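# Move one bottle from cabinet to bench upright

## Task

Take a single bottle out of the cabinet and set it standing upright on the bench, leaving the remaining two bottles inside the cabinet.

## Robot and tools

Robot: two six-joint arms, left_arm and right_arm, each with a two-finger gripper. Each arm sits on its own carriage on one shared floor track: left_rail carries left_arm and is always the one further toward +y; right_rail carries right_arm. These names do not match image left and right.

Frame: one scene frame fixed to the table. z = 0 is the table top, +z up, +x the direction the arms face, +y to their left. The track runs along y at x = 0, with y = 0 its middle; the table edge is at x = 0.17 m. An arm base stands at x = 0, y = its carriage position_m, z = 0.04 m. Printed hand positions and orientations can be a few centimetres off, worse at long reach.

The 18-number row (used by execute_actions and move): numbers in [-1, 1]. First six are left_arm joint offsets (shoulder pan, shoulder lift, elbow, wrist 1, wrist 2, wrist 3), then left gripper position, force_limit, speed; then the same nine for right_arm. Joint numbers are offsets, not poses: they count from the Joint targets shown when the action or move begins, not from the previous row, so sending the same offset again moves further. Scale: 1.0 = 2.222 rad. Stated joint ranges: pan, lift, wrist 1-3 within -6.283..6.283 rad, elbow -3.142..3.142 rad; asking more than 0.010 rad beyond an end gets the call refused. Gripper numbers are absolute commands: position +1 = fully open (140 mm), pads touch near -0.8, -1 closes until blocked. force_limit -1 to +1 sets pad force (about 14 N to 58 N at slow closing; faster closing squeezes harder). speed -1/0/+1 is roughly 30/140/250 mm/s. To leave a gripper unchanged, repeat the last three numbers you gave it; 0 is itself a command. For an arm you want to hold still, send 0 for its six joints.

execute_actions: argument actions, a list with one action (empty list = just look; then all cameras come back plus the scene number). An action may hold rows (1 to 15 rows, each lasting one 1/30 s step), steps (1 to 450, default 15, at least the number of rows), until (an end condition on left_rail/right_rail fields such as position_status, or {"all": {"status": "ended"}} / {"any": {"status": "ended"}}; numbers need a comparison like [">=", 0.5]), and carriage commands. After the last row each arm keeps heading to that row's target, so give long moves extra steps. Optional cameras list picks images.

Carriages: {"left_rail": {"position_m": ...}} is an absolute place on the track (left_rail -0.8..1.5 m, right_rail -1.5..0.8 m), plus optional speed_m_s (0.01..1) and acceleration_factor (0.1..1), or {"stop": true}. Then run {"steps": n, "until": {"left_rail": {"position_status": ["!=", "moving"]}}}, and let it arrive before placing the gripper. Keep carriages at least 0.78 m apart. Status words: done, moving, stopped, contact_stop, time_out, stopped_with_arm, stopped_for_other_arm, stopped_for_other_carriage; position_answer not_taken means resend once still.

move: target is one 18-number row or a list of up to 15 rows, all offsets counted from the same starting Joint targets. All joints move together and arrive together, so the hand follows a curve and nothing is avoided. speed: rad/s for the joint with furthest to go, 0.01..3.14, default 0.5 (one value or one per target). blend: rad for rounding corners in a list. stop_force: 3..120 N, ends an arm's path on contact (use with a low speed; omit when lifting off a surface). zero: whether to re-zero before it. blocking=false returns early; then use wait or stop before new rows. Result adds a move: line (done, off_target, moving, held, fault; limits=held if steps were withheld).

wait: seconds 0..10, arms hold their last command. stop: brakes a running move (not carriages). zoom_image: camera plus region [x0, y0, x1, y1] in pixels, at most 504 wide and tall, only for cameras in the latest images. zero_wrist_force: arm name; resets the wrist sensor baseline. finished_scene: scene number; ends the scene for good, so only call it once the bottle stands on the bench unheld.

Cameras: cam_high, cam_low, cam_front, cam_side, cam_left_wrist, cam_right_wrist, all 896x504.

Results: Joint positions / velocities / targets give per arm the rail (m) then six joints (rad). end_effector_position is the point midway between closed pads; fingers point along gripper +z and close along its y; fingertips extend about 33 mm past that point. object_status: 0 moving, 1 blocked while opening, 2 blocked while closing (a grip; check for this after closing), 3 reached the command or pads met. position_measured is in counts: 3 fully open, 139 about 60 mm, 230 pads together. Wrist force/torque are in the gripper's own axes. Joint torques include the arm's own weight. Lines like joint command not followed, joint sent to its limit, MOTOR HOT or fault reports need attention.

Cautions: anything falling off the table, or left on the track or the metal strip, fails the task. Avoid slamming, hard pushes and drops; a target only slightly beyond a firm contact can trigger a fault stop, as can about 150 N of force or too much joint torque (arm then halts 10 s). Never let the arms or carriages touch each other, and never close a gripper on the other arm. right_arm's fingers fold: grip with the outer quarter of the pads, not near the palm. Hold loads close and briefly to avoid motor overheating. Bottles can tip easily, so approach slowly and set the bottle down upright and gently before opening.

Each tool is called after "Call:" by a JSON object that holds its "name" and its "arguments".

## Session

Call:
{"name": "execute_actions", "arguments": {"actions": []}}

Scene clock: 0.00 s.
left_arm: end_effector_position=(+0.3456, +1.0194, +0.5800) position_measured=3 object_status=3 end_effector_quat_wxyz=(+0.000, +0.000, +1.000, +0.000) | right_arm: end_effector_position=(+0.3456, -1.1134, +0.5800) position_measured=3 object_status=3 end_effector_quat_wxyz=(+0.000, +0.000, +1.000, +0.000)
Joint positions: left_arm=[0.992 -0.316 -1.725 0.971 -0.816 -1.571 -0.316] | right_arm=[-1.141 -0.316 -1.725 0.971 -0.816 -1.571 -0.316]
Joint velocities: within noise
Joint torques (N m): no reading
Wrist force (N): no reading
Wrist torque (N m): no reading
Wrist force, peak (N): no reading
Joint targets: left_arm=[0.992 -0.316 -1.725 0.971 -0.816 -1.571 -0.316] | right_arm=[-1.141 -0.316 -1.725 0.971 -0.816 -1.571 -0.316]
Tool commands: left_gripper/position=+1.0 left_gripper/force_limit=+1.0 left_gripper/speed=+1.0 right_gripper/position=+1.0 right_gripper/force_limit=+1.0 right_gripper/speed=+1.0
left_rail: position_m=0.992 position_status=done
right_rail: position_m=-1.141 position_status=done

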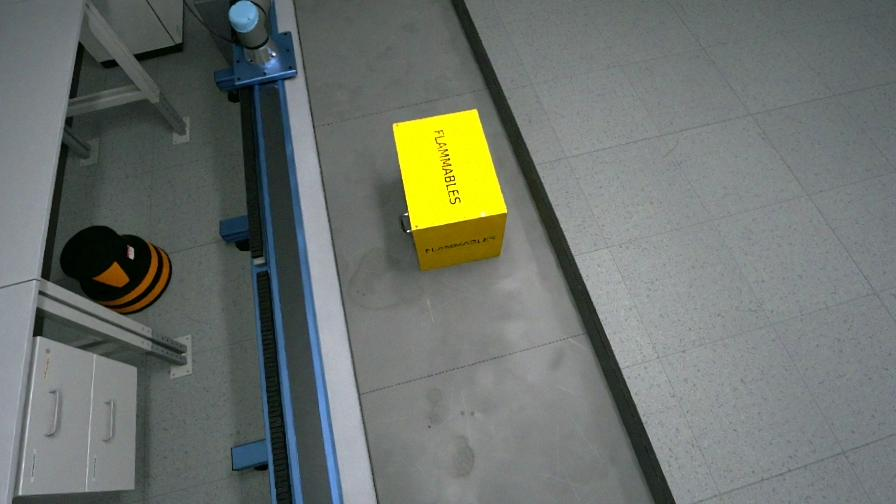

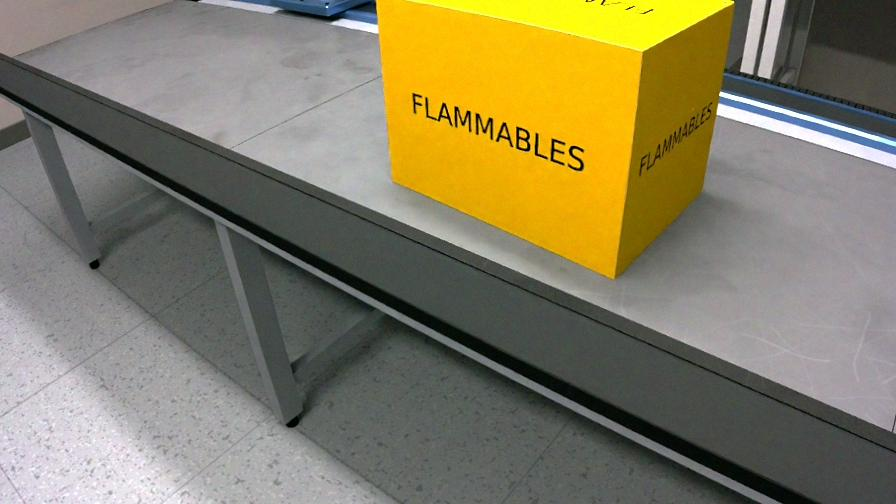

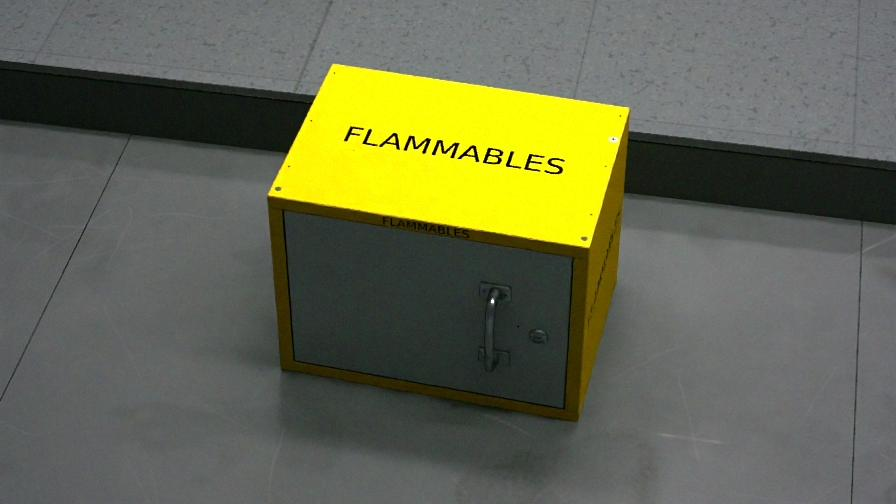

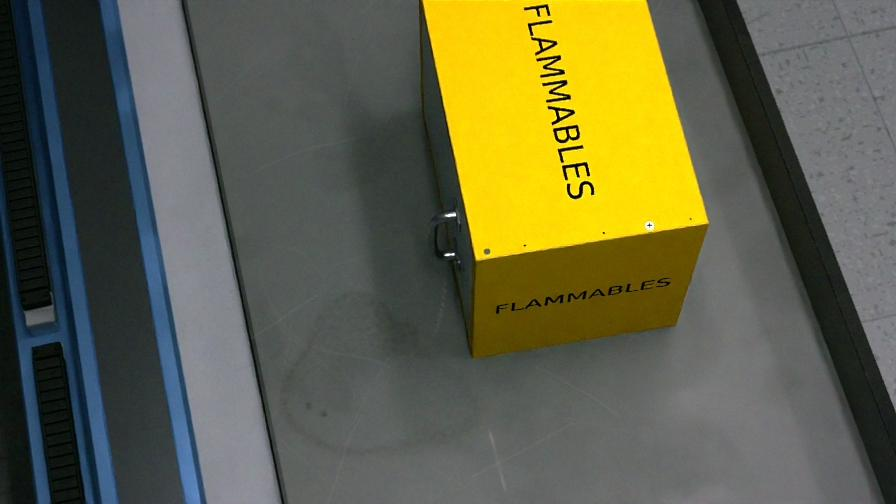

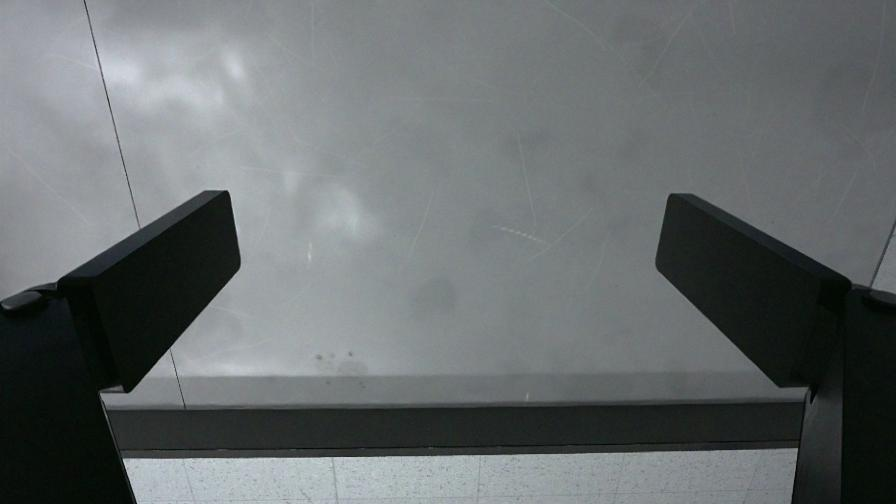

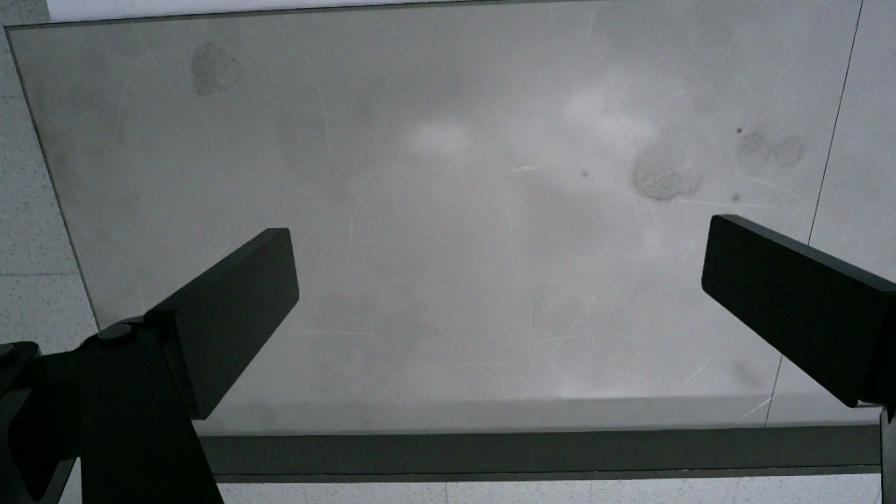

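Call:
{"name": "execute_actions", "arguments": {"actions": [{"right_rail":{"position_m":-1.5},"steps":100,"until":{"right_rail":{"position_status":["!=","moving"]}}}]}}

Call:
{"name": "move", "arguments": {"target": [0.34,0.047,0.3,0.007,0.98,0.071,0.1,1,1,0,0,0,0,0,0,1,1,1], "speed": 1.6}}

Call:
{"name": "move", "arguments": {"target": [0.3423,0.0466,0.2995,0.0065,0.9741,0.0712,0.1,1,1,0,0,0,0,0,0,1,1,1], "speed": 1.6}}

Call:
{"name": "execute_actions", "arguments": {"actions": [{"left_rail":{"position_m":-0.35,"speed_m_s":0.7,"acceleration_factor":0.7},"steps":200,"until":{"left_rail":{"position_status":["!=","moving"]}}}], "cameras": ["cam_left_wrist"]}}

Call:
{"name": "execute_actions", "arguments": {"actions": [{"left_rail":{"position_m":-0.45},"steps":200,"until":{"left_rail":{"position_status":["!=","moving"]}}}], "cameras": ["cam_left_wrist","cam_side"]}}

Scene clock: 9.27 s.
left_arm: end_effector_position=(+0.3456, +1.0194, +0.5800) position_measured=3 object_status=3 end_effector_quat_wxyz=(+0.000, +0.000, +1.000, +0.000) | right_arm: end_effector_position=(+0.3456, -1.4728, +0.5800) position_measured=3 object_status=3 end_effector_quat_wxyz=(+0.000, +0.000, +1.000, +0.000)
Joint positions: left_arm=[0.992 -0.316 -1.725 0.971 -0.816 -1.571 -0.316] | right_arm=[-1.5 -0.316 -1.725 0.971 -0.816 -1.571 -0.316]
Joint torques (N m): left_arm=[-0.6 -13.97 -19.74 -3.11 -0.09 -0.15] | right_arm=[0.24 -11.59 -18.51 -2.71 -0.04 -0.2]
Wrist force (N): left_arm=[0.2 0.2 0.2] | right_arm=[0.0 -0.1 -0.2]
Wrist torque (N m): left_arm=[0.05 -0.03 -0.01] | right_arm=[-0.03 0.02 0.00]
Wrist force, peak (N): left_arm=[0.4 0.0 0.7] | right_arm=[0.0 2.7 -0.3]
Joint targets: left_arm=[0.992 -0.316 -1.725 0.971 -0.816 -1.571 -0.316] | right_arm=[-1.500 -0.316 -1.725 0.971 -0.816 -1.571 -0.316]
Tool commands: left_gripper/position=+1.0 left_gripper/force_limit=+1.0 left_gripper/speed=+1.0 right_gripper/position=+1.0 right_gripper/force_limit=+1.0 right_gripper/speed=+1.0
left_rail: position_m=0.992 position_status=done
right_rail: position_m=-1.500 position_status=done

Scene clock: 11.60 s.
left_arm: end_effector_position=(+0.3476, +1.5853, +0.6753) position_measured=117 object_status=3 end_effector_quat_wxyz=(-0.291, +0.198, +0.509, +0.785) | right_arm: end_effector_position=(+0.3456, -1.4728, +0.5800) position_measured=3 object_status=3 end_effector_quat_wxyz=(+0.000, +0.000, +1.000, +0.000)
Joint positions: left_arm=[0.992 0.439 -1.621 1.637 -0.801 0.606 -0.158] | right_arm=[-1.5 -0.316 -1.725 0.971 -0.816 -1.571 -0.316]
Joint torques (N m): left_arm=[6.83 -12.25 -13.35 -1.3 3.2 1.66] | right_arm=[-0.42 -10.95 -19.92 -2.34 -0.12 0.09]
Wrist force (N): left_arm=[1.3 3.5 0.3] | right_arm=[-0.4 -0.4 -0.1]
Wrist torque (N m): left_arm=[0.67 -0.05 0.02] | right_arm=[-0.08 0.10 -0.01]
Wrist force, peak (N): left_arm=[1.1 5.0 1.4] | right_arm=[0.0 -0.7 -0.5]
Joint targets: left_arm=[0.992 0.439 -1.621 1.637 -0.801 0.607 -0.158] | right_arm=[-1.500 -0.316 -1.725 0.971 -0.816 -1.571 -0.316]
left_rail: position_m=0.992 position_status=done
right_rail: position_m=-1.500 position_status=done
move: done

Scene clock: 13.93 s.
left_arm: end_effector_position=(+0.2957, +1.3203, +0.2500) position_measured=117 object_status=3 end_effector_quat_wxyz=(+0.000, +0.707, +0.000, +0.707) | right_arm: end_effector_position=(+0.3456, -1.4728, +0.5800) position_measured=3 object_status=3 end_effector_quat_wxyz=(+0.000, +0.000, +1.000, +0.000)
Joint positions: left_arm=[0.992 1.2 -1.517 2.302 -0.786 2.771 0] | right_arm=[-1.5 -0.316 -1.725 0.971 -0.816 -1.571 -0.316]
Joint torques (N m): left_arm=[6.91 -8.09 -3.3 0.83 1.71 1.69] | right_arm=[0.43 -12.11 -17.87 -2.56 -0.07 0.1]
Wrist force (N): left_arm=[2.6 2.0 -1.3] | right_arm=[0.0 0.0 0.1]
Wrist torque (N m): left_arm=[0.18 -0.51 0.15] | right_arm=[0.00 0.00 0.00]
Wrist force, peak (N): left_arm=[2.1 4.6 0.0] | right_arm=[-0.1 -0.6 -0.3]
Joint targets: left_arm=[0.992 1.200 -1.517 2.303 -0.786 2.771 0.000] | right_arm=[-1.500 -0.316 -1.725 0.971 -0.816 -1.571 -0.316]
left_rail: position_m=0.992 position_status=done
right_rail: position_m=-1.500 position_status=done
move: done

Scene clock: 16.80 s.
left_arm: end_effector_position=(+0.2956, -0.0220, +0.2500) position_measured=117 object_status=3 end_effector_quat_wxyz=(+0.000, +0.707, +0.000, +0.707) | right_arm: end_effector_position=(+0.3456, -1.4728, +0.5800) position_measured=3 object_status=3 end_effector_quat_wxyz=(+0.000, +0.000, +1.000, +0.000)
Joint positions: left_arm=[-0.35 1.2 -1.517 2.303 -0.786 2.771 0] | right_arm=[-1.5 -0.316 -1.725 0.971 -0.816 -1.571 -0.316]
Joint torques (N m): left_arm=[1.17 -23.42 -21.04 -2.19 -1.26 1.35] | right_arm=[1.57 -11.4 -18.29 -2.61 0.05 0.01]
Wrist force (N): left_arm=[2.8 2.1 -1.4] | right_arm=[-0.2 0.0 -0.1]
Wrist torque (N m): left_arm=[0.20 -0.54 0.15] | right_arm=[0.00 0.05 0.00]
Wrist force, peak (N): left_arm=[2.9 4.0 -1.0] | right_arm=[0.0 -0.1 -0.7]
Joint targets: left_arm=[-0.350 1.200 -1.517 2.303 -0.786 2.771 0.000] | right_arm=[-1.500 -0.316 -1.725 0.971 -0.816 -1.571 -0.316]
Tool commands: left_gripper/position=+0.1 left_gripper/force_limit=+1.0 left_gripper/speed=+1.0 right_gripper/position=+1.0 right_gripper/force_limit=+1.0 right_gripper/speed=+1.0
left_rail: position_m=-0.350 speed_m_s=0.70 position_status=done
right_rail: position_m=-1.500 position_status=done
Images, in order (width x height): cam_left_wrist 896x504.

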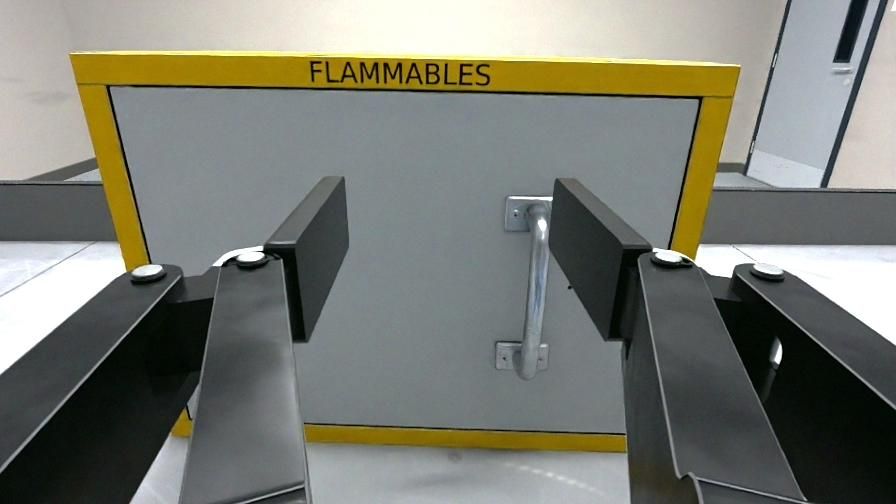

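Scene clock: 17.70 s.
left_arm: end_effector_position=(+0.2956, -0.1220, +0.2500) position_measured=117 object_status=3 end_effector_quat_wxyz=(+0.000, +0.707, +0.000, +0.707) | right_arm: end_effector_position=(+0.3456, -1.4728, +0.5800) position_measured=3 object_status=3 end_effector_quat_wxyz=(+0.000, +0.000, +1.000, +0.000)
Joint positions: left_arm=[-0.45 1.2 -1.517 2.303 -0.786 2.771 0] | right_arm=[-1.5 -0.316 -1.725 0.971 -0.816 -1.571 -0.316]
Joint torques (N m): left_arm=[0.18 -15.68 -26.79 -2.27 -1.13 1.25] | right_arm=[2.42 -11.04 -18.56 -2.59 0.17 0.38]
Wrist force (N): left_arm=[2.6 2.2 -1.0] | right_arm=[-0.4 0.1 0.0]
Wrist torque (N m): left_arm=[0.22 -0.49 0.15] | right_arm=[0.02 0.09 -0.01]
Wrist force, peak (N): left_arm=[2.6 3.9 -1.4] | right_arm=[-0.4 -0.4 -0.4]
Joint targets: left_arm=[-0.450 1.200 -1.517 2.303 -0.786 2.771 0.000] | right_arm=[-1.500 -0.316 -1.725 0.971 -0.816 -1.571 -0.316]
Tool commands: left_gripper/position=+0.1 left_gripper/force_limit=+1.0 left_gripper/speed=+1.0 right_gripper/position=+1.0 right_gripper/force_limit=+1.0 right_gripper/speed=+1.0
left_rail: position_m=-0.450 speed_m_s=0.70 position_status=done
right_rail: position_m=-1.500 position_status=done
Images, in order (width x height): cam_side 896x504, cam_left_wrist 896x504.

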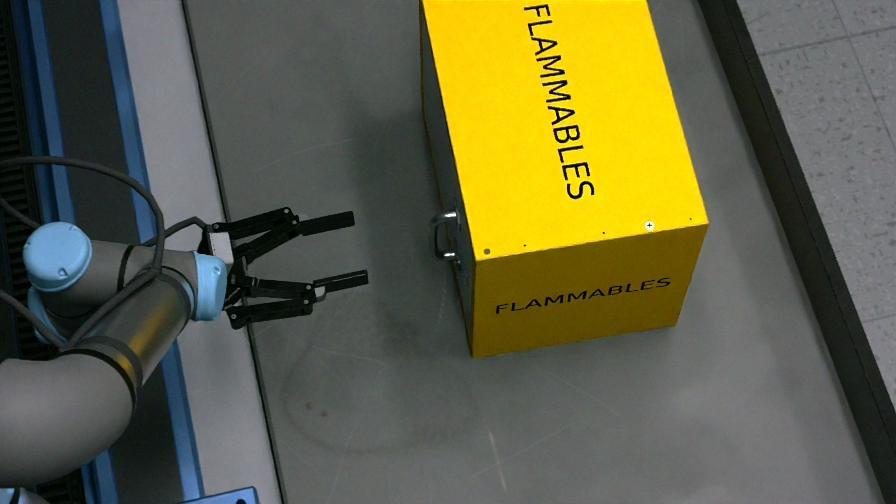

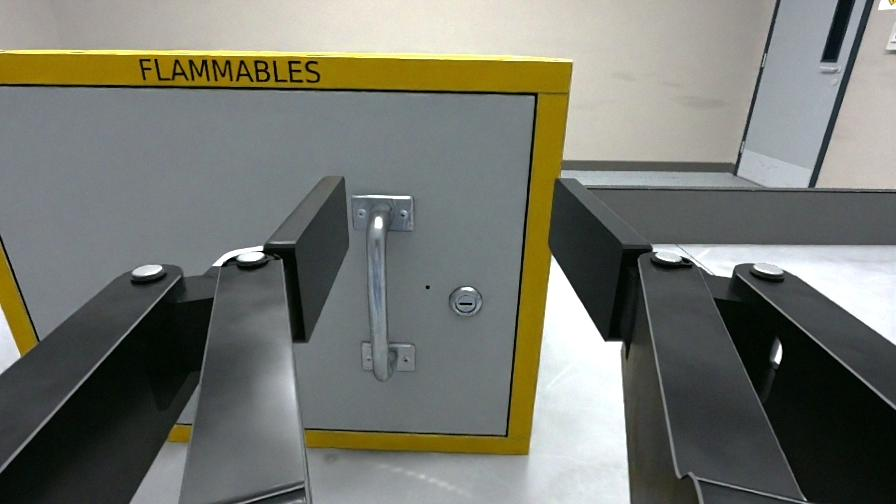

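Call:
{"name": "move", "arguments": {"target": [[-0.0407,0.1538,-0.0468,-0.1070,-0.0221,0,0.1,1,1,0,0,0,0,0,0,1,1,1],[-0.1015,0.1599,-0.0579,-0.1020,-0.0827,0,0.1,1,1,0,0,0,0,0,0,1,1,1]], "speed": [0.5,0.2], "blend": 0.03, "stop_force": 15, "cameras": ["cam_left_wrist","cam_side"]}}

Scene clock: 46.90 s.
left_arm: end_effector_position=(+0.4123, -0.0763, +0.1604) position_measured=117 object_status=3 end_effector_quat_wxyz=(+0.015, +0.707, -0.015, +0.707) | right_arm: end_effector_position=(+0.3456, -1.4728, +0.5800) position_measured=3 object_status=3 end_effector_quat_wxyz=(+0.000, +0.000, +1.000, +0.000)
Joint positions: left_arm=[-0.45 0.975 -1.162 2.174 -1.013 2.587 0] | right_arm=[-1.5 -0.316 -1.725 0.971 -0.816 -1.571 -0.316]
Joint torques (N m): left_arm=[-8.94 -20.59 -27.13 0.37 -1.81 0.49] | right_arm=[1.02 -11.16 -18.31 -2.57 0.01 0.17]
Wrist force (N): left_arm=[2.9 1.8 -0.8] | right_arm=[-0.3 -0.1 -0.2]
Wrist torque (N m): left_arm=[0.22 -0.56 0.12] | right_arm=[-0.02 0.07 -0.01]
Wrist force, peak (N): left_arm=[3.5 3.0 -1.6] | right_arm=[0.1 -0.9 -0.1]
Joint targets: left_arm=[-0.450 0.975 -1.162 2.174 -1.013 2.587 0.000] | right_arm=[-1.500 -0.316 -1.725 0.971 -0.816 -1.571 -0.316]
left_rail: position_m=-0.450 speed_m_s=0.70 position_status=done
right_rail: position_m=-1.500 position_status=done
move: done
Images, in order (width x height): cam_side 896x504, cam_left_wrist 896x504.

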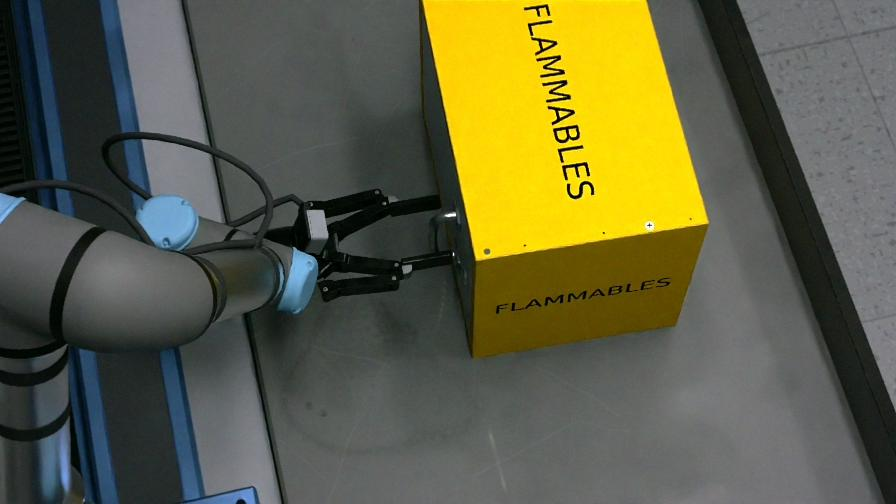

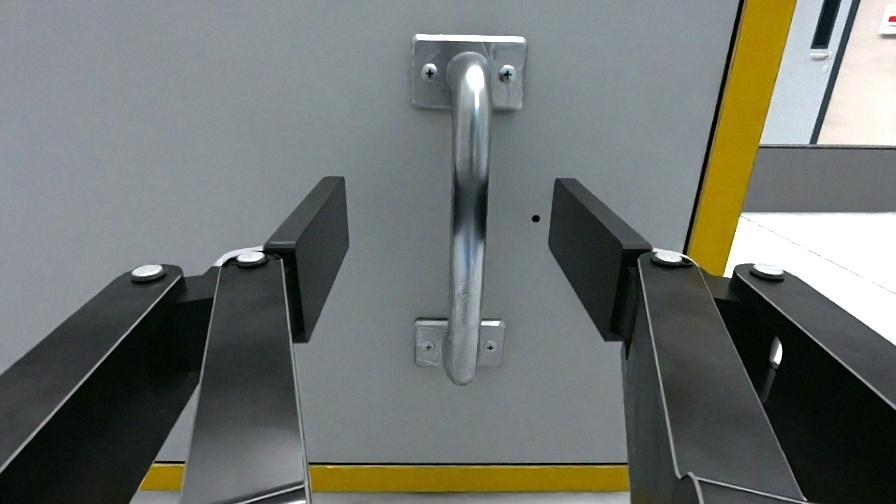

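Call:
{"name": "execute_actions", "arguments": {"actions": [{"left_rail":{"position_m":-0.458,"speed_m_s":0.1},"steps":60,"until":{"left_rail":{"position_status":["!=","moving"]}}}]}}

Call:
{"name": "move", "arguments": {"target": [0,0,0,0,0,0,-1,-0.5,-0.8,0,0,0,0,0,0,1,1,1]}}

Call:
{"name": "move", "arguments": {"target": [[0.0465,-0.0065,0.0117,-0.0053,0.0276,0,-1,-0.5,-0.8,0,0,0,0,0,0,1,1,1],[0.0957,-0.0051,0.0093,-0.0041,0.0543,0,-1,-0.5,-0.8,0,0,0,0,0,0,1,1,1]], "speed": 0.15, "blend": 0.03, "stop_force": 70, "cameras": ["cam_left_wrist","cam_side"]}}

Scene clock: 52.90 s.
left_arm: end_effector_position=(+0.4123, -0.0843, +0.1604) position_measured=117 object_status=3 end_effector_quat_wxyz=(+0.015, +0.707, -0.015, +0.707) | right_arm: end_effector_position=(+0.3456, -1.4728, +0.5800) position_measured=3 object_status=3 end_effector_quat_wxyz=(+0.000, +0.000, +1.000, +0.000)
Joint positions: left_arm=[-0.458 0.974 -1.162 2.174 -1.013 2.587 0] | right_arm=[-1.5 -0.316 -1.725 0.971 -0.816 -1.571 -0.316]
Joint torques (N m): left_arm=[-7.41 -27.98 -17.49 -0.62 0.06 0.07] | right_arm=[1.25 -10.54 -16.79 -2.79 0.07 0.16]
Wrist force (N): left_arm=[2.9 1.5 -0.9] | right_arm=[-0.3 -0.3 0.0]
Wrist torque (N m): left_arm=[0.15 -0.57 0.12] | right_arm=[-0.05 0.06 0.00]
Wrist force, peak (N): left_arm=[3.1 3.7 -0.7] | right_arm=[0.1 -0.3 -0.6]
Joint targets: left_arm=[-0.458 0.975 -1.162 2.174 -1.013 2.587 0.000] | right_arm=[-1.500 -0.316 -1.725 0.971 -0.816 -1.571 -0.316]
Tool commands: left_gripper/position=+0.1 left_gripper/force_limit=+1.0 left_gripper/speed=+1.0 right_gripper/position=+1.0 right_gripper/force_limit=+1.0 right_gripper/speed=+1.0
left_rail: position_m=-0.458 speed_m_s=0.10 position_status=done
right_rail: position_m=-1.500 position_status=done

Scene clock: 54.43 s.
left_arm: end_effector_position=(+0.4123, -0.0843, +0.1604) position_measured=214 object_status=0 end_effector_quat_wxyz=(+0.015, +0.707, -0.015, +0.707) | right_arm: end_effector_position=(+0.3456, -1.4728, +0.5800) position_measured=3 object_status=3 end_effector_quat_wxyz=(+0.000, +0.000, +1.000, +0.000)
Joint positions: left_arm=[-0.458 0.974 -1.162 2.174 -1.013 2.588 0] | right_arm=[-1.5 -0.316 -1.725 0.971 -0.816 -1.571 -0.316]
Joint torques (N m): left_arm=[-2.24 -45.51 2.06 1.19 4.99 -0.1] | right_arm=[0.47 -12.26 -19.5 -2.85 -0.09 0.42]
Wrist force (N): left_arm=[-0.2 -14.4 2.0] | right_arm=[-0.1 -0.4 -0.3]
Wrist torque (N m): left_arm=[0.17 -0.65 0.26] | right_arm=[-0.08 0.02 -0.01]
Wrist force, peak (N): left_arm=[0.1 -25.1 1.0] | right_arm=[-0.4 -0.5 -0.4]
Joint targets: left_arm=[-0.458 0.975 -1.162 2.174 -1.013 2.587 0.000] | right_arm=[-1.500 -0.316 -1.725 0.971 -0.816 -1.571 -0.316]
left_rail: position_m=-0.458 speed_m_s=0.10 position_status=done
right_rail: position_m=-1.500 position_status=done
move: done

Scene clock: 57.00 s.
left_arm: end_effector_position=(+0.3254, -0.0500, +0.1603) position_measured=214 object_status=2 end_effector_quat_wxyz=(-0.018, +0.707, +0.017, +0.707) | right_arm: end_effector_position=(+0.3456, -1.4728, +0.5800) position_measured=3 object_status=3 end_effector_quat_wxyz=(+0.000, +0.000, +1.000, +0.000)
Joint positions: left_arm=[-0.458 1.187 -1.173 2.195 -1.022 2.708 0] | right_arm=[-1.5 -0.316 -1.725 0.971 -0.816 -1.571 -0.316]
Joint torques (N m): left_arm=[9.14 -20.54 -25.17 0.82 0.61 -0.41] | right_arm=[1.63 -11.81 -18.7 -2.64 0.19 0.25]
Wrist force (N): left_arm=[-0.2 4.2 2.0] | right_arm=[-0.2 -0.4 -0.1]
Wrist torque (N m): left_arm=[-0.07 -0.43 0.77] | right_arm=[-0.09 0.05 -0.01]
Wrist force, peak (N): left_arm=[10.5 34.2 -3.1] | right_arm=[-0.2 -0.5 -0.3]
Joint targets: left_arm=[-0.458 1.187 -1.173 2.195 -1.022 2.708 0.000] | right_arm=[-1.500 -0.316 -1.725 0.971 -0.816 -1.571 -0.316]
left_rail: position_m=-0.458 speed_m_s=0.10 position_status=done
right_rail: position_m=-1.500 position_status=done
move: done
Images, in order (width x height): cam_side 896x504, cam_left_wrist 896x504.

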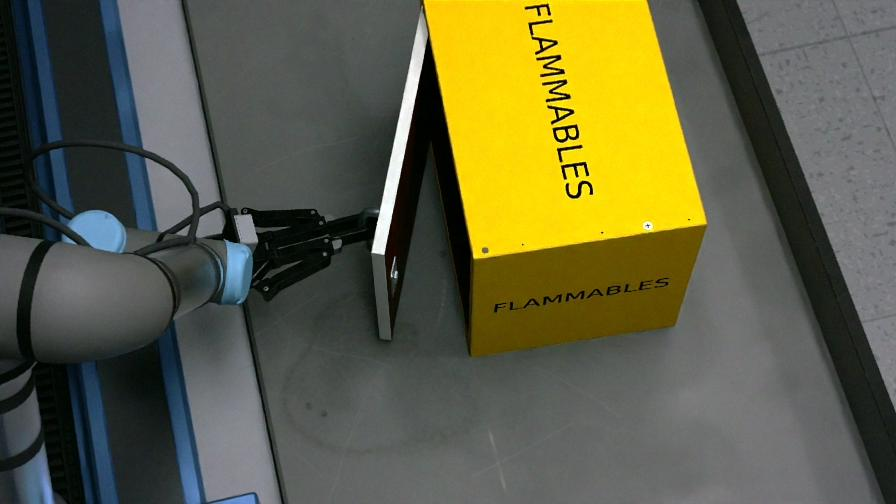

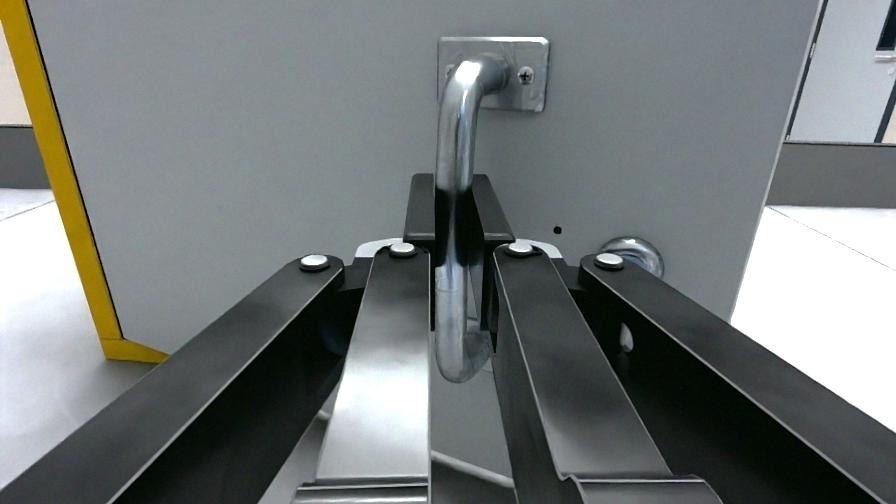

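Call:
{"name": "move", "arguments": {"target": [0,0,0,0,0,0,0.1,-0.5,-0.5,0,0,0,0,0,0,1,1,1]}}

Call:
{"name": "move", "arguments": {"target": [0.0654,0.0068,-0.0124,0.0056,-0.0248,0,0.1,-0.5,-0.5,0,0,0,0,0,0,1,1,1], "speed": 0.3}}

Call:
{"name": "execute_actions", "arguments": {"actions": [{"left_rail":{"position_m":-0.674,"speed_m_s":0.4},"steps":100,"until":{"left_rail":{"position_status":["!=","moving"]}}}]}}

Call:
{"name": "move", "arguments": {"target": [[-0.1811,-0.1395,0.1257,0.0138,-0.1585,0,-1,-0.5,0,0,0,0,0,0,0,1,1,1],[-0.3020,-0.1340,0.1191,0.0149,-0.4595,0,-1,-0.5,0,0,0,0,0,0,0,1,1,1]], "speed": 0.6, "blend": 0.05, "cameras": ["cam_left_wrist","cam_side"]}}

Scene clock: 70.17 s.
left_arm: end_effector_position=(+0.3254, -0.0500, +0.1603) position_measured=117 object_status=0 end_effector_quat_wxyz=(-0.018, +0.707, +0.017, +0.707) | right_arm: end_effector_position=(+0.3456, -1.4728, +0.5800) position_measured=3 object_status=3 end_effector_quat_wxyz=(+0.000, +0.000, +1.000, +0.000)
Joint positions: left_arm=[-0.458 1.187 -1.173 2.195 -1.022 2.708 0] | right_arm=[-1.5 -0.316 -1.725 0.971 -0.816 -1.571 -0.316]
Joint torques (N m): left_arm=[-1 -21.38 -5.35 -2.5 -0.66 -0.89] | right_arm=[1.3 -12.84 -16.16 -2.9 0.29 0.26]
Wrist force (N): left_arm=[3.8 -0.7 -3.3] | right_arm=[-0.1 -0.3 -0.3]
Wrist torque (N m): left_arm=[0.14 -0.71 0.14] | right_arm=[-0.07 0.02 0.00]
Wrist force, peak (N): left_arm=[-0.3 4.9 1.8] | right_arm=[-0.5 -0.1 -0.4]
Joint targets: left_arm=[-0.458 1.187 -1.173 2.195 -1.022 2.708 0.000] | right_arm=[-1.500 -0.316 -1.725 0.971 -0.816 -1.571 -0.316]
left_rail: position_m=-0.458 speed_m_s=0.10 position_status=done
right_rail: position_m=-1.500 position_status=done
move: done

Scene clock: 71.27 s.
left_arm: end_effector_position=(+0.2616, +0.0191, +0.1603) position_measured=117 object_status=3 end_effector_quat_wxyz=(-0.088, +0.702, +0.088, +0.702) | right_arm: end_effector_position=(+0.3456, -1.4728, +0.5800) position_measured=3 object_status=3 end_effector_quat_wxyz=(+0.000, +0.000, +1.000, +0.000)
Joint positions: left_arm=[-0.458 1.332 -1.158 2.167 -1.009 2.653 0] | right_arm=[-1.5 -0.316 -1.725 0.971 -0.816 -1.571 -0.316]
Joint torques (N m): left_arm=[7.02 -20.99 -26.57 0.53 -1.77 -1.09] | right_arm=[0.95 -11.09 -17.58 -2.82 0.21 0.61]
Wrist force (N): left_arm=[3.1 2.0 -1.0] | right_arm=[0.0 -0.3 -0.2]
Wrist torque (N m): left_arm=[0.24 -0.61 0.12] | right_arm=[-0.06 0.01 0.00]
Wrist force, peak (N): left_arm=[2.3 20.7 -12.1] | right_arm=[0.1 -0.6 -0.1]
Joint targets: left_arm=[-0.458 1.332 -1.158 2.167 -1.009 2.653 0.000] | right_arm=[-1.500 -0.316 -1.725 0.971 -0.816 -1.571 -0.316]
left_rail: position_m=-0.458 speed_m_s=0.10 position_status=done
right_rail: position_m=-1.500 position_status=done
move: done

Scene clock: 72.47 s.
left_arm: end_effector_position=(+0.2615, -0.1967, +0.1603) position_measured=117 object_status=3 end_effector_quat_wxyz=(-0.088, +0.702, +0.088, +0.702) | right_arm: end_effector_position=(+0.3456, -1.4728, +0.5800) position_measured=3 object_status=3 end_effector_quat_wxyz=(+0.000, +0.000, +1.000, +0.000)
Joint positions: left_arm=[-0.674 1.332 -1.158 2.167 -1.009 2.653 0] | right_arm=[-1.5 -0.316 -1.725 0.971 -0.816 -1.571 -0.316]
Joint torques (N m): left_arm=[3.52 -36.76 -4.37 -1.17 -0.32 -1.28] | right_arm=[0.92 -12.17 -17.6 -2.92 0.29 0.67]
Wrist force (N): left_arm=[3.2 2.0 -0.9] | right_arm=[-0.2 -0.1 -0.3]
Wrist torque (N m): left_arm=[0.24 -0.64 0.13] | right_arm=[-0.01 0.05 0.00]
Wrist force, peak (N): left_arm=[3.3 3.9 -1.2] | right_arm=[-0.3 -0.3 -0.3]
Joint targets: left_arm=[-0.674 1.332 -1.158 2.167 -1.009 2.653 0.000] | right_arm=[-1.500 -0.316 -1.725 0.971 -0.816 -1.571 -0.316]
Tool commands: left_gripper/position=+0.1 left_gripper/force_limit=-0.5 left_gripper/speed=-0.5 right_gripper/position=+1.0 right_gripper/force_limit=+1.0 right_gripper/speed=+1.0
left_rail: position_m=-0.674 speed_m_s=0.40 position_status=done
right_rail: position_m=-1.500 position_status=done

Scene clock: 75.00 s.
left_arm: end_effector_position=(+0.3868, -0.2281, +0.2004) position_measured=233 object_status=3 end_effector_quat_wxyz=(-0.209, +0.675, +0.209, +0.676) | right_arm: end_effector_position=(+0.3456, -1.4728, +0.5800) position_measured=3 object_status=3 end_effector_quat_wxyz=(+0.000, +0.000, +1.000, +0.000)
Joint positions: left_arm=[-0.674 0.662 -1.456 2.432 -0.976 1.632 0] | right_arm=[-1.5 -0.316 -1.725 0.971 -0.816 -1.571 -0.316]
Joint torques (N m): left_arm=[-8.9 -8.98 -28.63 -0.76 -1.8 -1.48] | right_arm=[0.71 -11.76 -16.67 -2.8 0.39 0.68]
Wrist force (N): left_arm=[3.0 1.8 -1.0] | right_arm=[-0.1 -0.1 -0.3]
Wrist torque (N m): left_arm=[0.24 -0.61 0.15] | right_arm=[-0.01 0.03 0.00]
Wrist force, peak (N): left_arm=[3.5 3.2 -1.1] | right_arm=[-0.5 -0.4 -0.4]
Joint targets: left_arm=[-0.674 0.661 -1.456 2.432 -0.976 1.632 0.000] | right_arm=[-1.500 -0.316 -1.725 0.971 -0.816 -1.571 -0.316]
left_rail: position_m=-0.674 speed_m_s=0.40 position_status=done
right_rail: position_m=-1.500 position_status=done
move: done
Images, in order (width x height): cam_side 896x504, cam_left_wrist 896x504.

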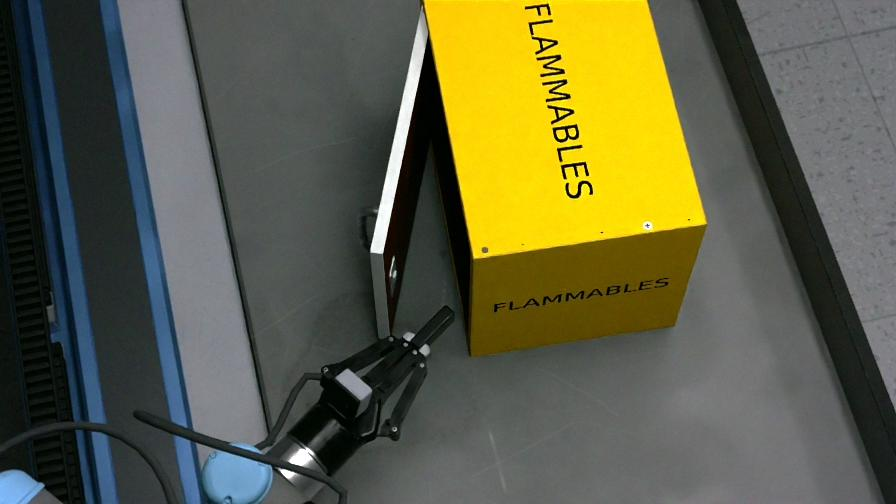

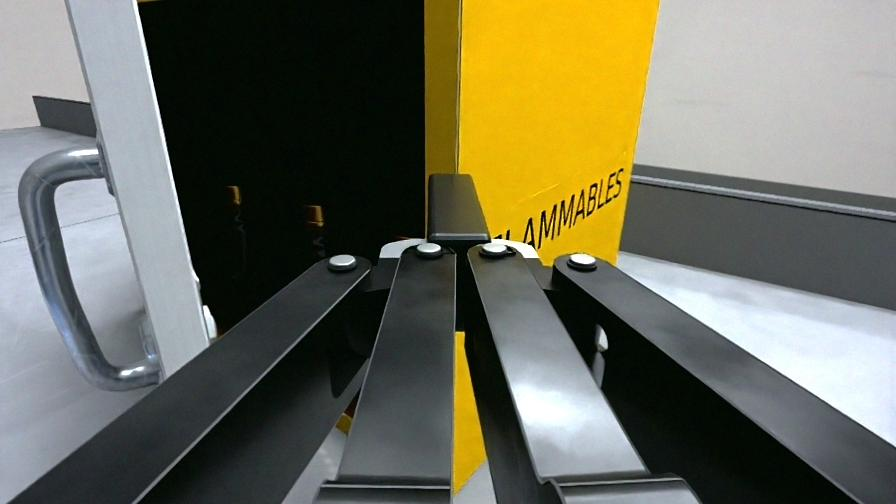

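Call:
{"name": "move", "arguments": {"target": [-0.0489,0.0425,-0.0554,0.0130,-0.1839,0,-1,-0.5,0,0,0,0,0,0,0,1,1,1], "speed": 0.3, "stop_force": 12}}

Call:
{"name": "move", "arguments": {"target": [[0.1934,0.0506,-0.0745,0.0239,0.0584,0,-1,-0.5,0,0,0,0,0,0,0,1,1,1],[0.3425,0.2141,-0.3560,0.1419,0.1625,0,-1,-0.5,0,0,0,0,0,0,0,1,1,1]], "speed": 0.35, "blend": 0.1, "stop_force": 50, "cameras": ["cam_side","cam_front","cam_high"]}}

Scene clock: 83.80 s.
left_arm: end_effector_position=(+0.3935, -0.1501, +0.2003) position_measured=233 object_status=3 end_effector_quat_wxyz=(-0.308, +0.637, +0.308, +0.637) | right_arm: end_effector_position=(+0.3456, -1.4728, +0.5800) position_measured=3 object_status=3 end_effector_quat_wxyz=(+0.000, +0.000, +1.000, +0.000)
Joint positions: left_arm=[-0.674 0.553 -1.362 2.309 -0.947 1.223 0] | right_arm=[-1.5 -0.316 -1.725 0.971 -0.816 -1.571 -0.316]
Joint torques (N m): left_arm=[-8.4 -14.06 -29.04 -0.58 -1.84 -1.44] | right_arm=[0.94 -11.8 -16.79 -2.94 0.56 0.67]
Wrist force (N): left_arm=[3.2 1.8 -1.0] | right_arm=[0.1 -0.2 0.1]
Wrist torque (N m): left_arm=[0.24 -0.67 0.21] | right_arm=[-0.04 -0.02 -0.01]
Wrist force, peak (N): left_arm=[3.7 1.6 -1.5] | right_arm=[-0.4 -0.5 -0.2]
Joint targets: left_arm=[-0.674 0.553 -1.362 2.309 -0.947 1.223 0.000] | right_arm=[-1.500 -0.316 -1.725 0.971 -0.816 -1.571 -0.316]
left_rail: position_m=-0.674 speed_m_s=0.40 position_status=done
right_rail: position_m=-1.500 position_status=done
move: done

Scene clock: 88.07 s.
left_arm: end_effector_position=(+0.1030, +0.2259, +0.2004) position_measured=233 object_status=3 end_effector_quat_wxyz=(-0.428, +0.563, +0.428, +0.563) | right_arm: end_effector_position=(+0.3456, -1.4728, +0.5800) position_measured=3 object_status=3 end_effector_quat_wxyz=(+0.000, +0.000, +1.000, +0.000)
Joint positions: left_arm=[-0.674 1.314 -0.886 1.518 -0.632 1.584 0] | right_arm=[-1.5 -0.316 -1.725 0.971 -0.816 -1.571 -0.316]
Joint torques (N m): left_arm=[6.67 -39.41 -34.73 -0.8 1.66 -1.51] | right_arm=[3.02 -11.48 -16.31 -2.88 0.34 0.99]
Wrist force (N): left_arm=[2.9 1.4 -1.5] | right_arm=[-0.3 -0.1 0.1]
Wrist torque (N m): left_arm=[0.04 -0.58 0.12] | right_arm=[-0.02 0.07 0.00]
Wrist force, peak (N): left_arm=[9.2 12.2 -32.0] | right_arm=[-0.4 -0.5 -0.3]
Joint targets: left_arm=[-0.674 1.314 -0.886 1.518 -0.632 1.584 0.000] | right_arm=[-1.500 -0.316 -1.725 0.971 -0.816 -1.571 -0.316]
left_rail: position_m=-0.674 speed_m_s=0.40 position_status=done
right_rail: position_m=-1.500 position_status=done
move: done
Images, in order (width x height): cam_high 896x504, cam_front 896x504, cam_side 896x504.

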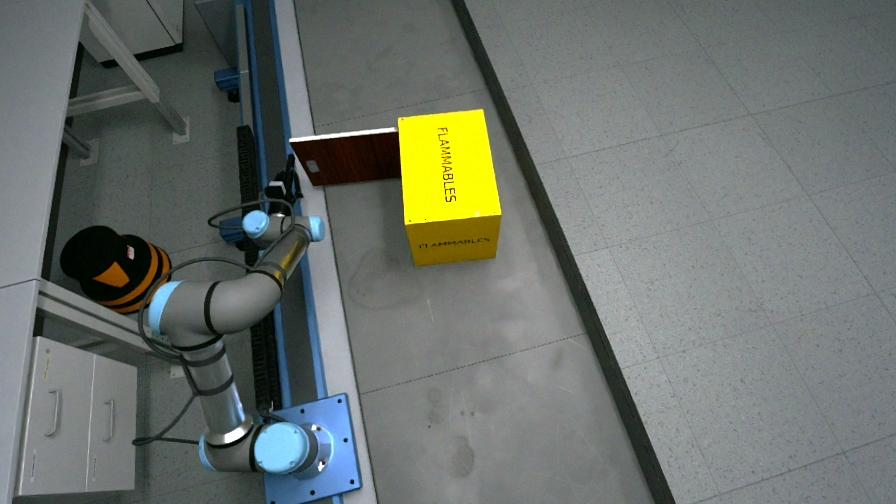

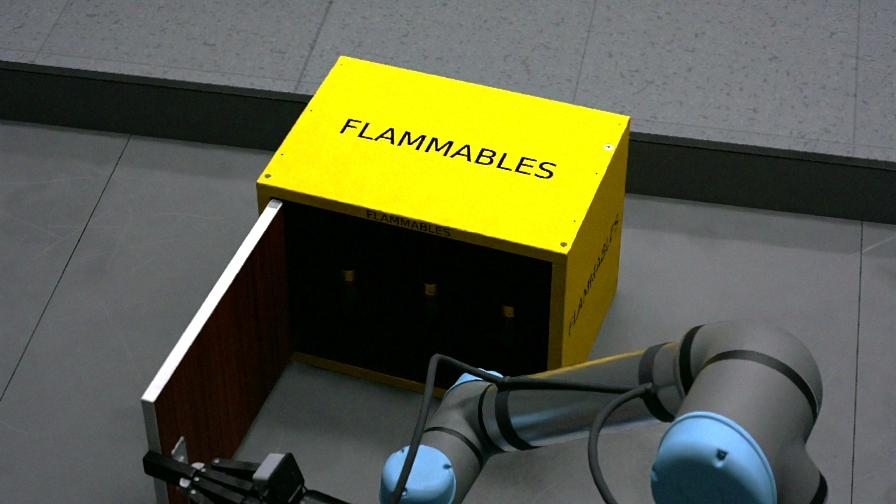

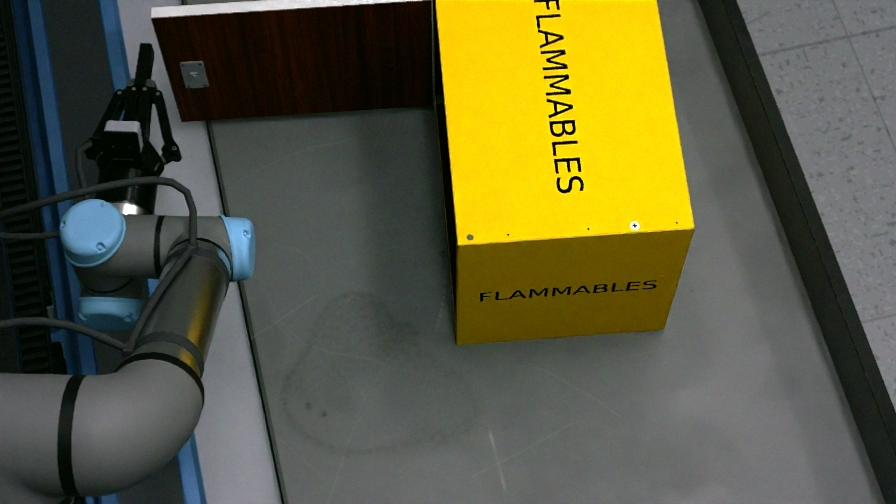

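Call:
{"name": "move", "arguments": {"target": [[-0.0492,-0.1237,0.2179,-0.0942,-0.0492,0,1,-0.5,0,0,0,0,0,0,0,1,1,1],[-0.1076,-0.2316,0.4472,-0.2156,0.4775,0,1,-0.5,0,0,0,0,0,0,0,1,1,1]], "speed": 0.8, "blend": 0.1}}

Call:
{"name": "execute_actions", "arguments": {"actions": [{"left_rail":{"position_m":-0.3},"steps":100,"until":{"left_rail":{"position_status":["!=","moving"]}}}], "cameras": ["cam_left_wrist"]}}

Call:
{"name": "execute_actions", "arguments": {"actions": [{"left_rail":{"position_m":-0.35},"steps":100,"until":{"left_rail":{"position_status":["!=","moving"]}}}], "cameras": ["cam_left_wrist"]}}

Scene clock: 98.00 s.
left_arm: end_effector_position=(+0.3111, -0.3938, +0.1703) position_measured=3 object_status=3 end_effector_quat_wxyz=(+0.000, +0.707, +0.000, +0.707) | right_arm: end_effector_position=(+0.3456, -1.4728, +0.5800) position_measured=3 object_status=3 end_effector_quat_wxyz=(+0.000, +0.000, +1.000, +0.000)
Joint positions: left_arm=[-0.674 1.075 -1.4 2.511 -1.111 2.645 0] | right_arm=[-1.5 -0.316 -1.725 0.971 -0.816 -1.571 -0.316]
Joint torques (N m): left_arm=[-9.08 -34.45 2.86 -3.35 1.66 -1.39] | right_arm=[2.42 -11.8 -15.57 -3.25 0.24 0.84]
Wrist force (N): left_arm=[3.1 1.3 -1.2] | right_arm=[-0.1 0.0 -0.2]
Wrist torque (N m): left_arm=[0.11 -0.55 0.16] | right_arm=[0.02 0.02 0.00]
Wrist force, peak (N): left_arm=[2.6 -5.5 -0.3] | right_arm=[-0.6 0.1 -0.5]
Joint targets: left_arm=[-0.674 1.075 -1.400 2.511 -1.111 2.645 0.000] | right_arm=[-1.500 -0.316 -1.725 0.971 -0.816 -1.571 -0.316]
left_rail: position_m=-0.674 speed_m_s=0.40 position_status=done
right_rail: position_m=-1.500 position_status=done
move: done

Scene clock: 99.60 s.
left_arm: end_effector_position=(+0.3111, -0.0200, +0.1703) position_measured=3 object_status=3 end_effector_quat_wxyz=(+0.000, +0.707, +0.000, +0.707) | right_arm: end_effector_position=(+0.3456, -1.4728, +0.5800) position_measured=3 object_status=3 end_effector_quat_wxyz=(+0.000, +0.000, +1.000, +0.000)
Joint positions: left_arm=[-0.3 1.075 -1.4 2.511 -1.111 2.645 0] | right_arm=[-1.5 -0.316 -1.725 0.971 -0.816 -1.571 -0.316]
Joint torques (N m): left_arm=[-4.28 -23.33 -21.05 -1.09 1.15 -1.21] | right_arm=[1.91 -11.3 -16.79 -3.31 0.45 0.84]
Wrist force (N): left_arm=[3.4 1.8 -1.1] | right_arm=[0.0 0.1 0.1]
Wrist torque (N m): left_arm=[0.20 -0.60 0.16] | right_arm=[0.04 0.02 0.00]
Wrist force, peak (N): left_arm=[3.2 3.5 -1.7] | right_arm=[0.3 -0.5 -0.1]
Joint targets: left_arm=[-0.300 1.075 -1.400 2.511 -1.111 2.645 0.000] | right_arm=[-1.500 -0.316 -1.725 0.971 -0.816 -1.571 -0.316]
Tool commands: left_gripper/position=+1.0 left_gripper/force_limit=-0.5 left_gripper/speed=+0.0 right_gripper/position=+1.0 right_gripper/force_limit=+1.0 right_gripper/speed=+1.0
left_rail: position_m=-0.300 speed_m_s=0.40 position_status=done
right_rail: position_m=-1.500 position_status=done
Images, in order (width x height): cam_left_wrist 896x504.

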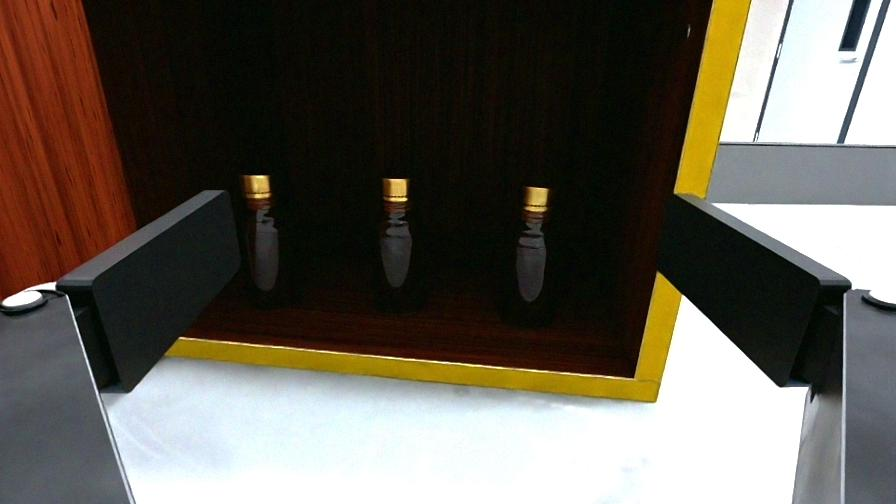

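Scene clock: 100.33 s.
left_arm: end_effector_position=(+0.3111, -0.0700, +0.1703) position_measured=3 object_status=3 end_effector_quat_wxyz=(+0.000, +0.707, +0.000, +0.707) | right_arm: end_effector_position=(+0.3456, -1.4728, +0.5800) position_measured=3 object_status=3 end_effector_quat_wxyz=(+0.000, +0.000, +1.000, +0.000)
Joint positions: left_arm=[-0.35 1.075 -1.4 2.511 -1.111 2.645 0] | right_arm=[-1.5 -0.316 -1.725 0.971 -0.816 -1.571 -0.316]
Joint torques (N m): left_arm=[-1.94 -19.27 -15.74 -0.21 0.99 -1.34] | right_arm=[2.18 -12.23 -16.04 -3.29 0.44 0.97]
Wrist force (N): left_arm=[3.2 1.6 -1.6] | right_arm=[-0.3 -0.3 -0.1]
Wrist torque (N m): left_arm=[0.18 -0.55 0.16] | right_arm=[-0.07 0.06 0.00]
Wrist force, peak (N): left_arm=[3.2 3.4 -1.4] | right_arm=[-0.2 -0.5 0.0]
Joint targets: left_arm=[-0.350 1.075 -1.400 2.511 -1.111 2.645 0.000] | right_arm=[-1.500 -0.316 -1.725 0.971 -0.816 -1.571 -0.316]
Tool commands: left_gripper/position=+1.0 left_gripper/force_limit=-0.5 left_gripper/speed=+0.0 right_gripper/position=+1.0 right_gripper/force_limit=+1.0 right_gripper/speed=+1.0
left_rail: position_m=-0.350 speed_m_s=0.40 position_status=done
right_rail: position_m=-1.500 position_status=done
Images, in order (width x height): cam_left_wrist 896x504.

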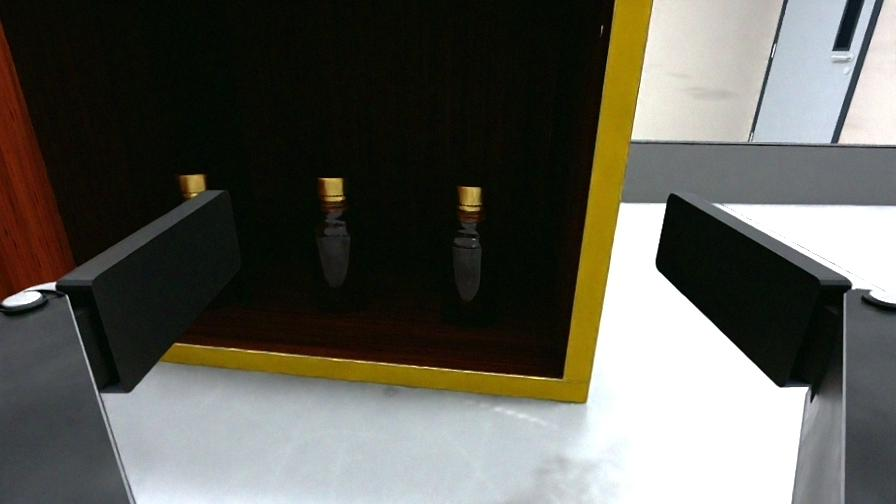

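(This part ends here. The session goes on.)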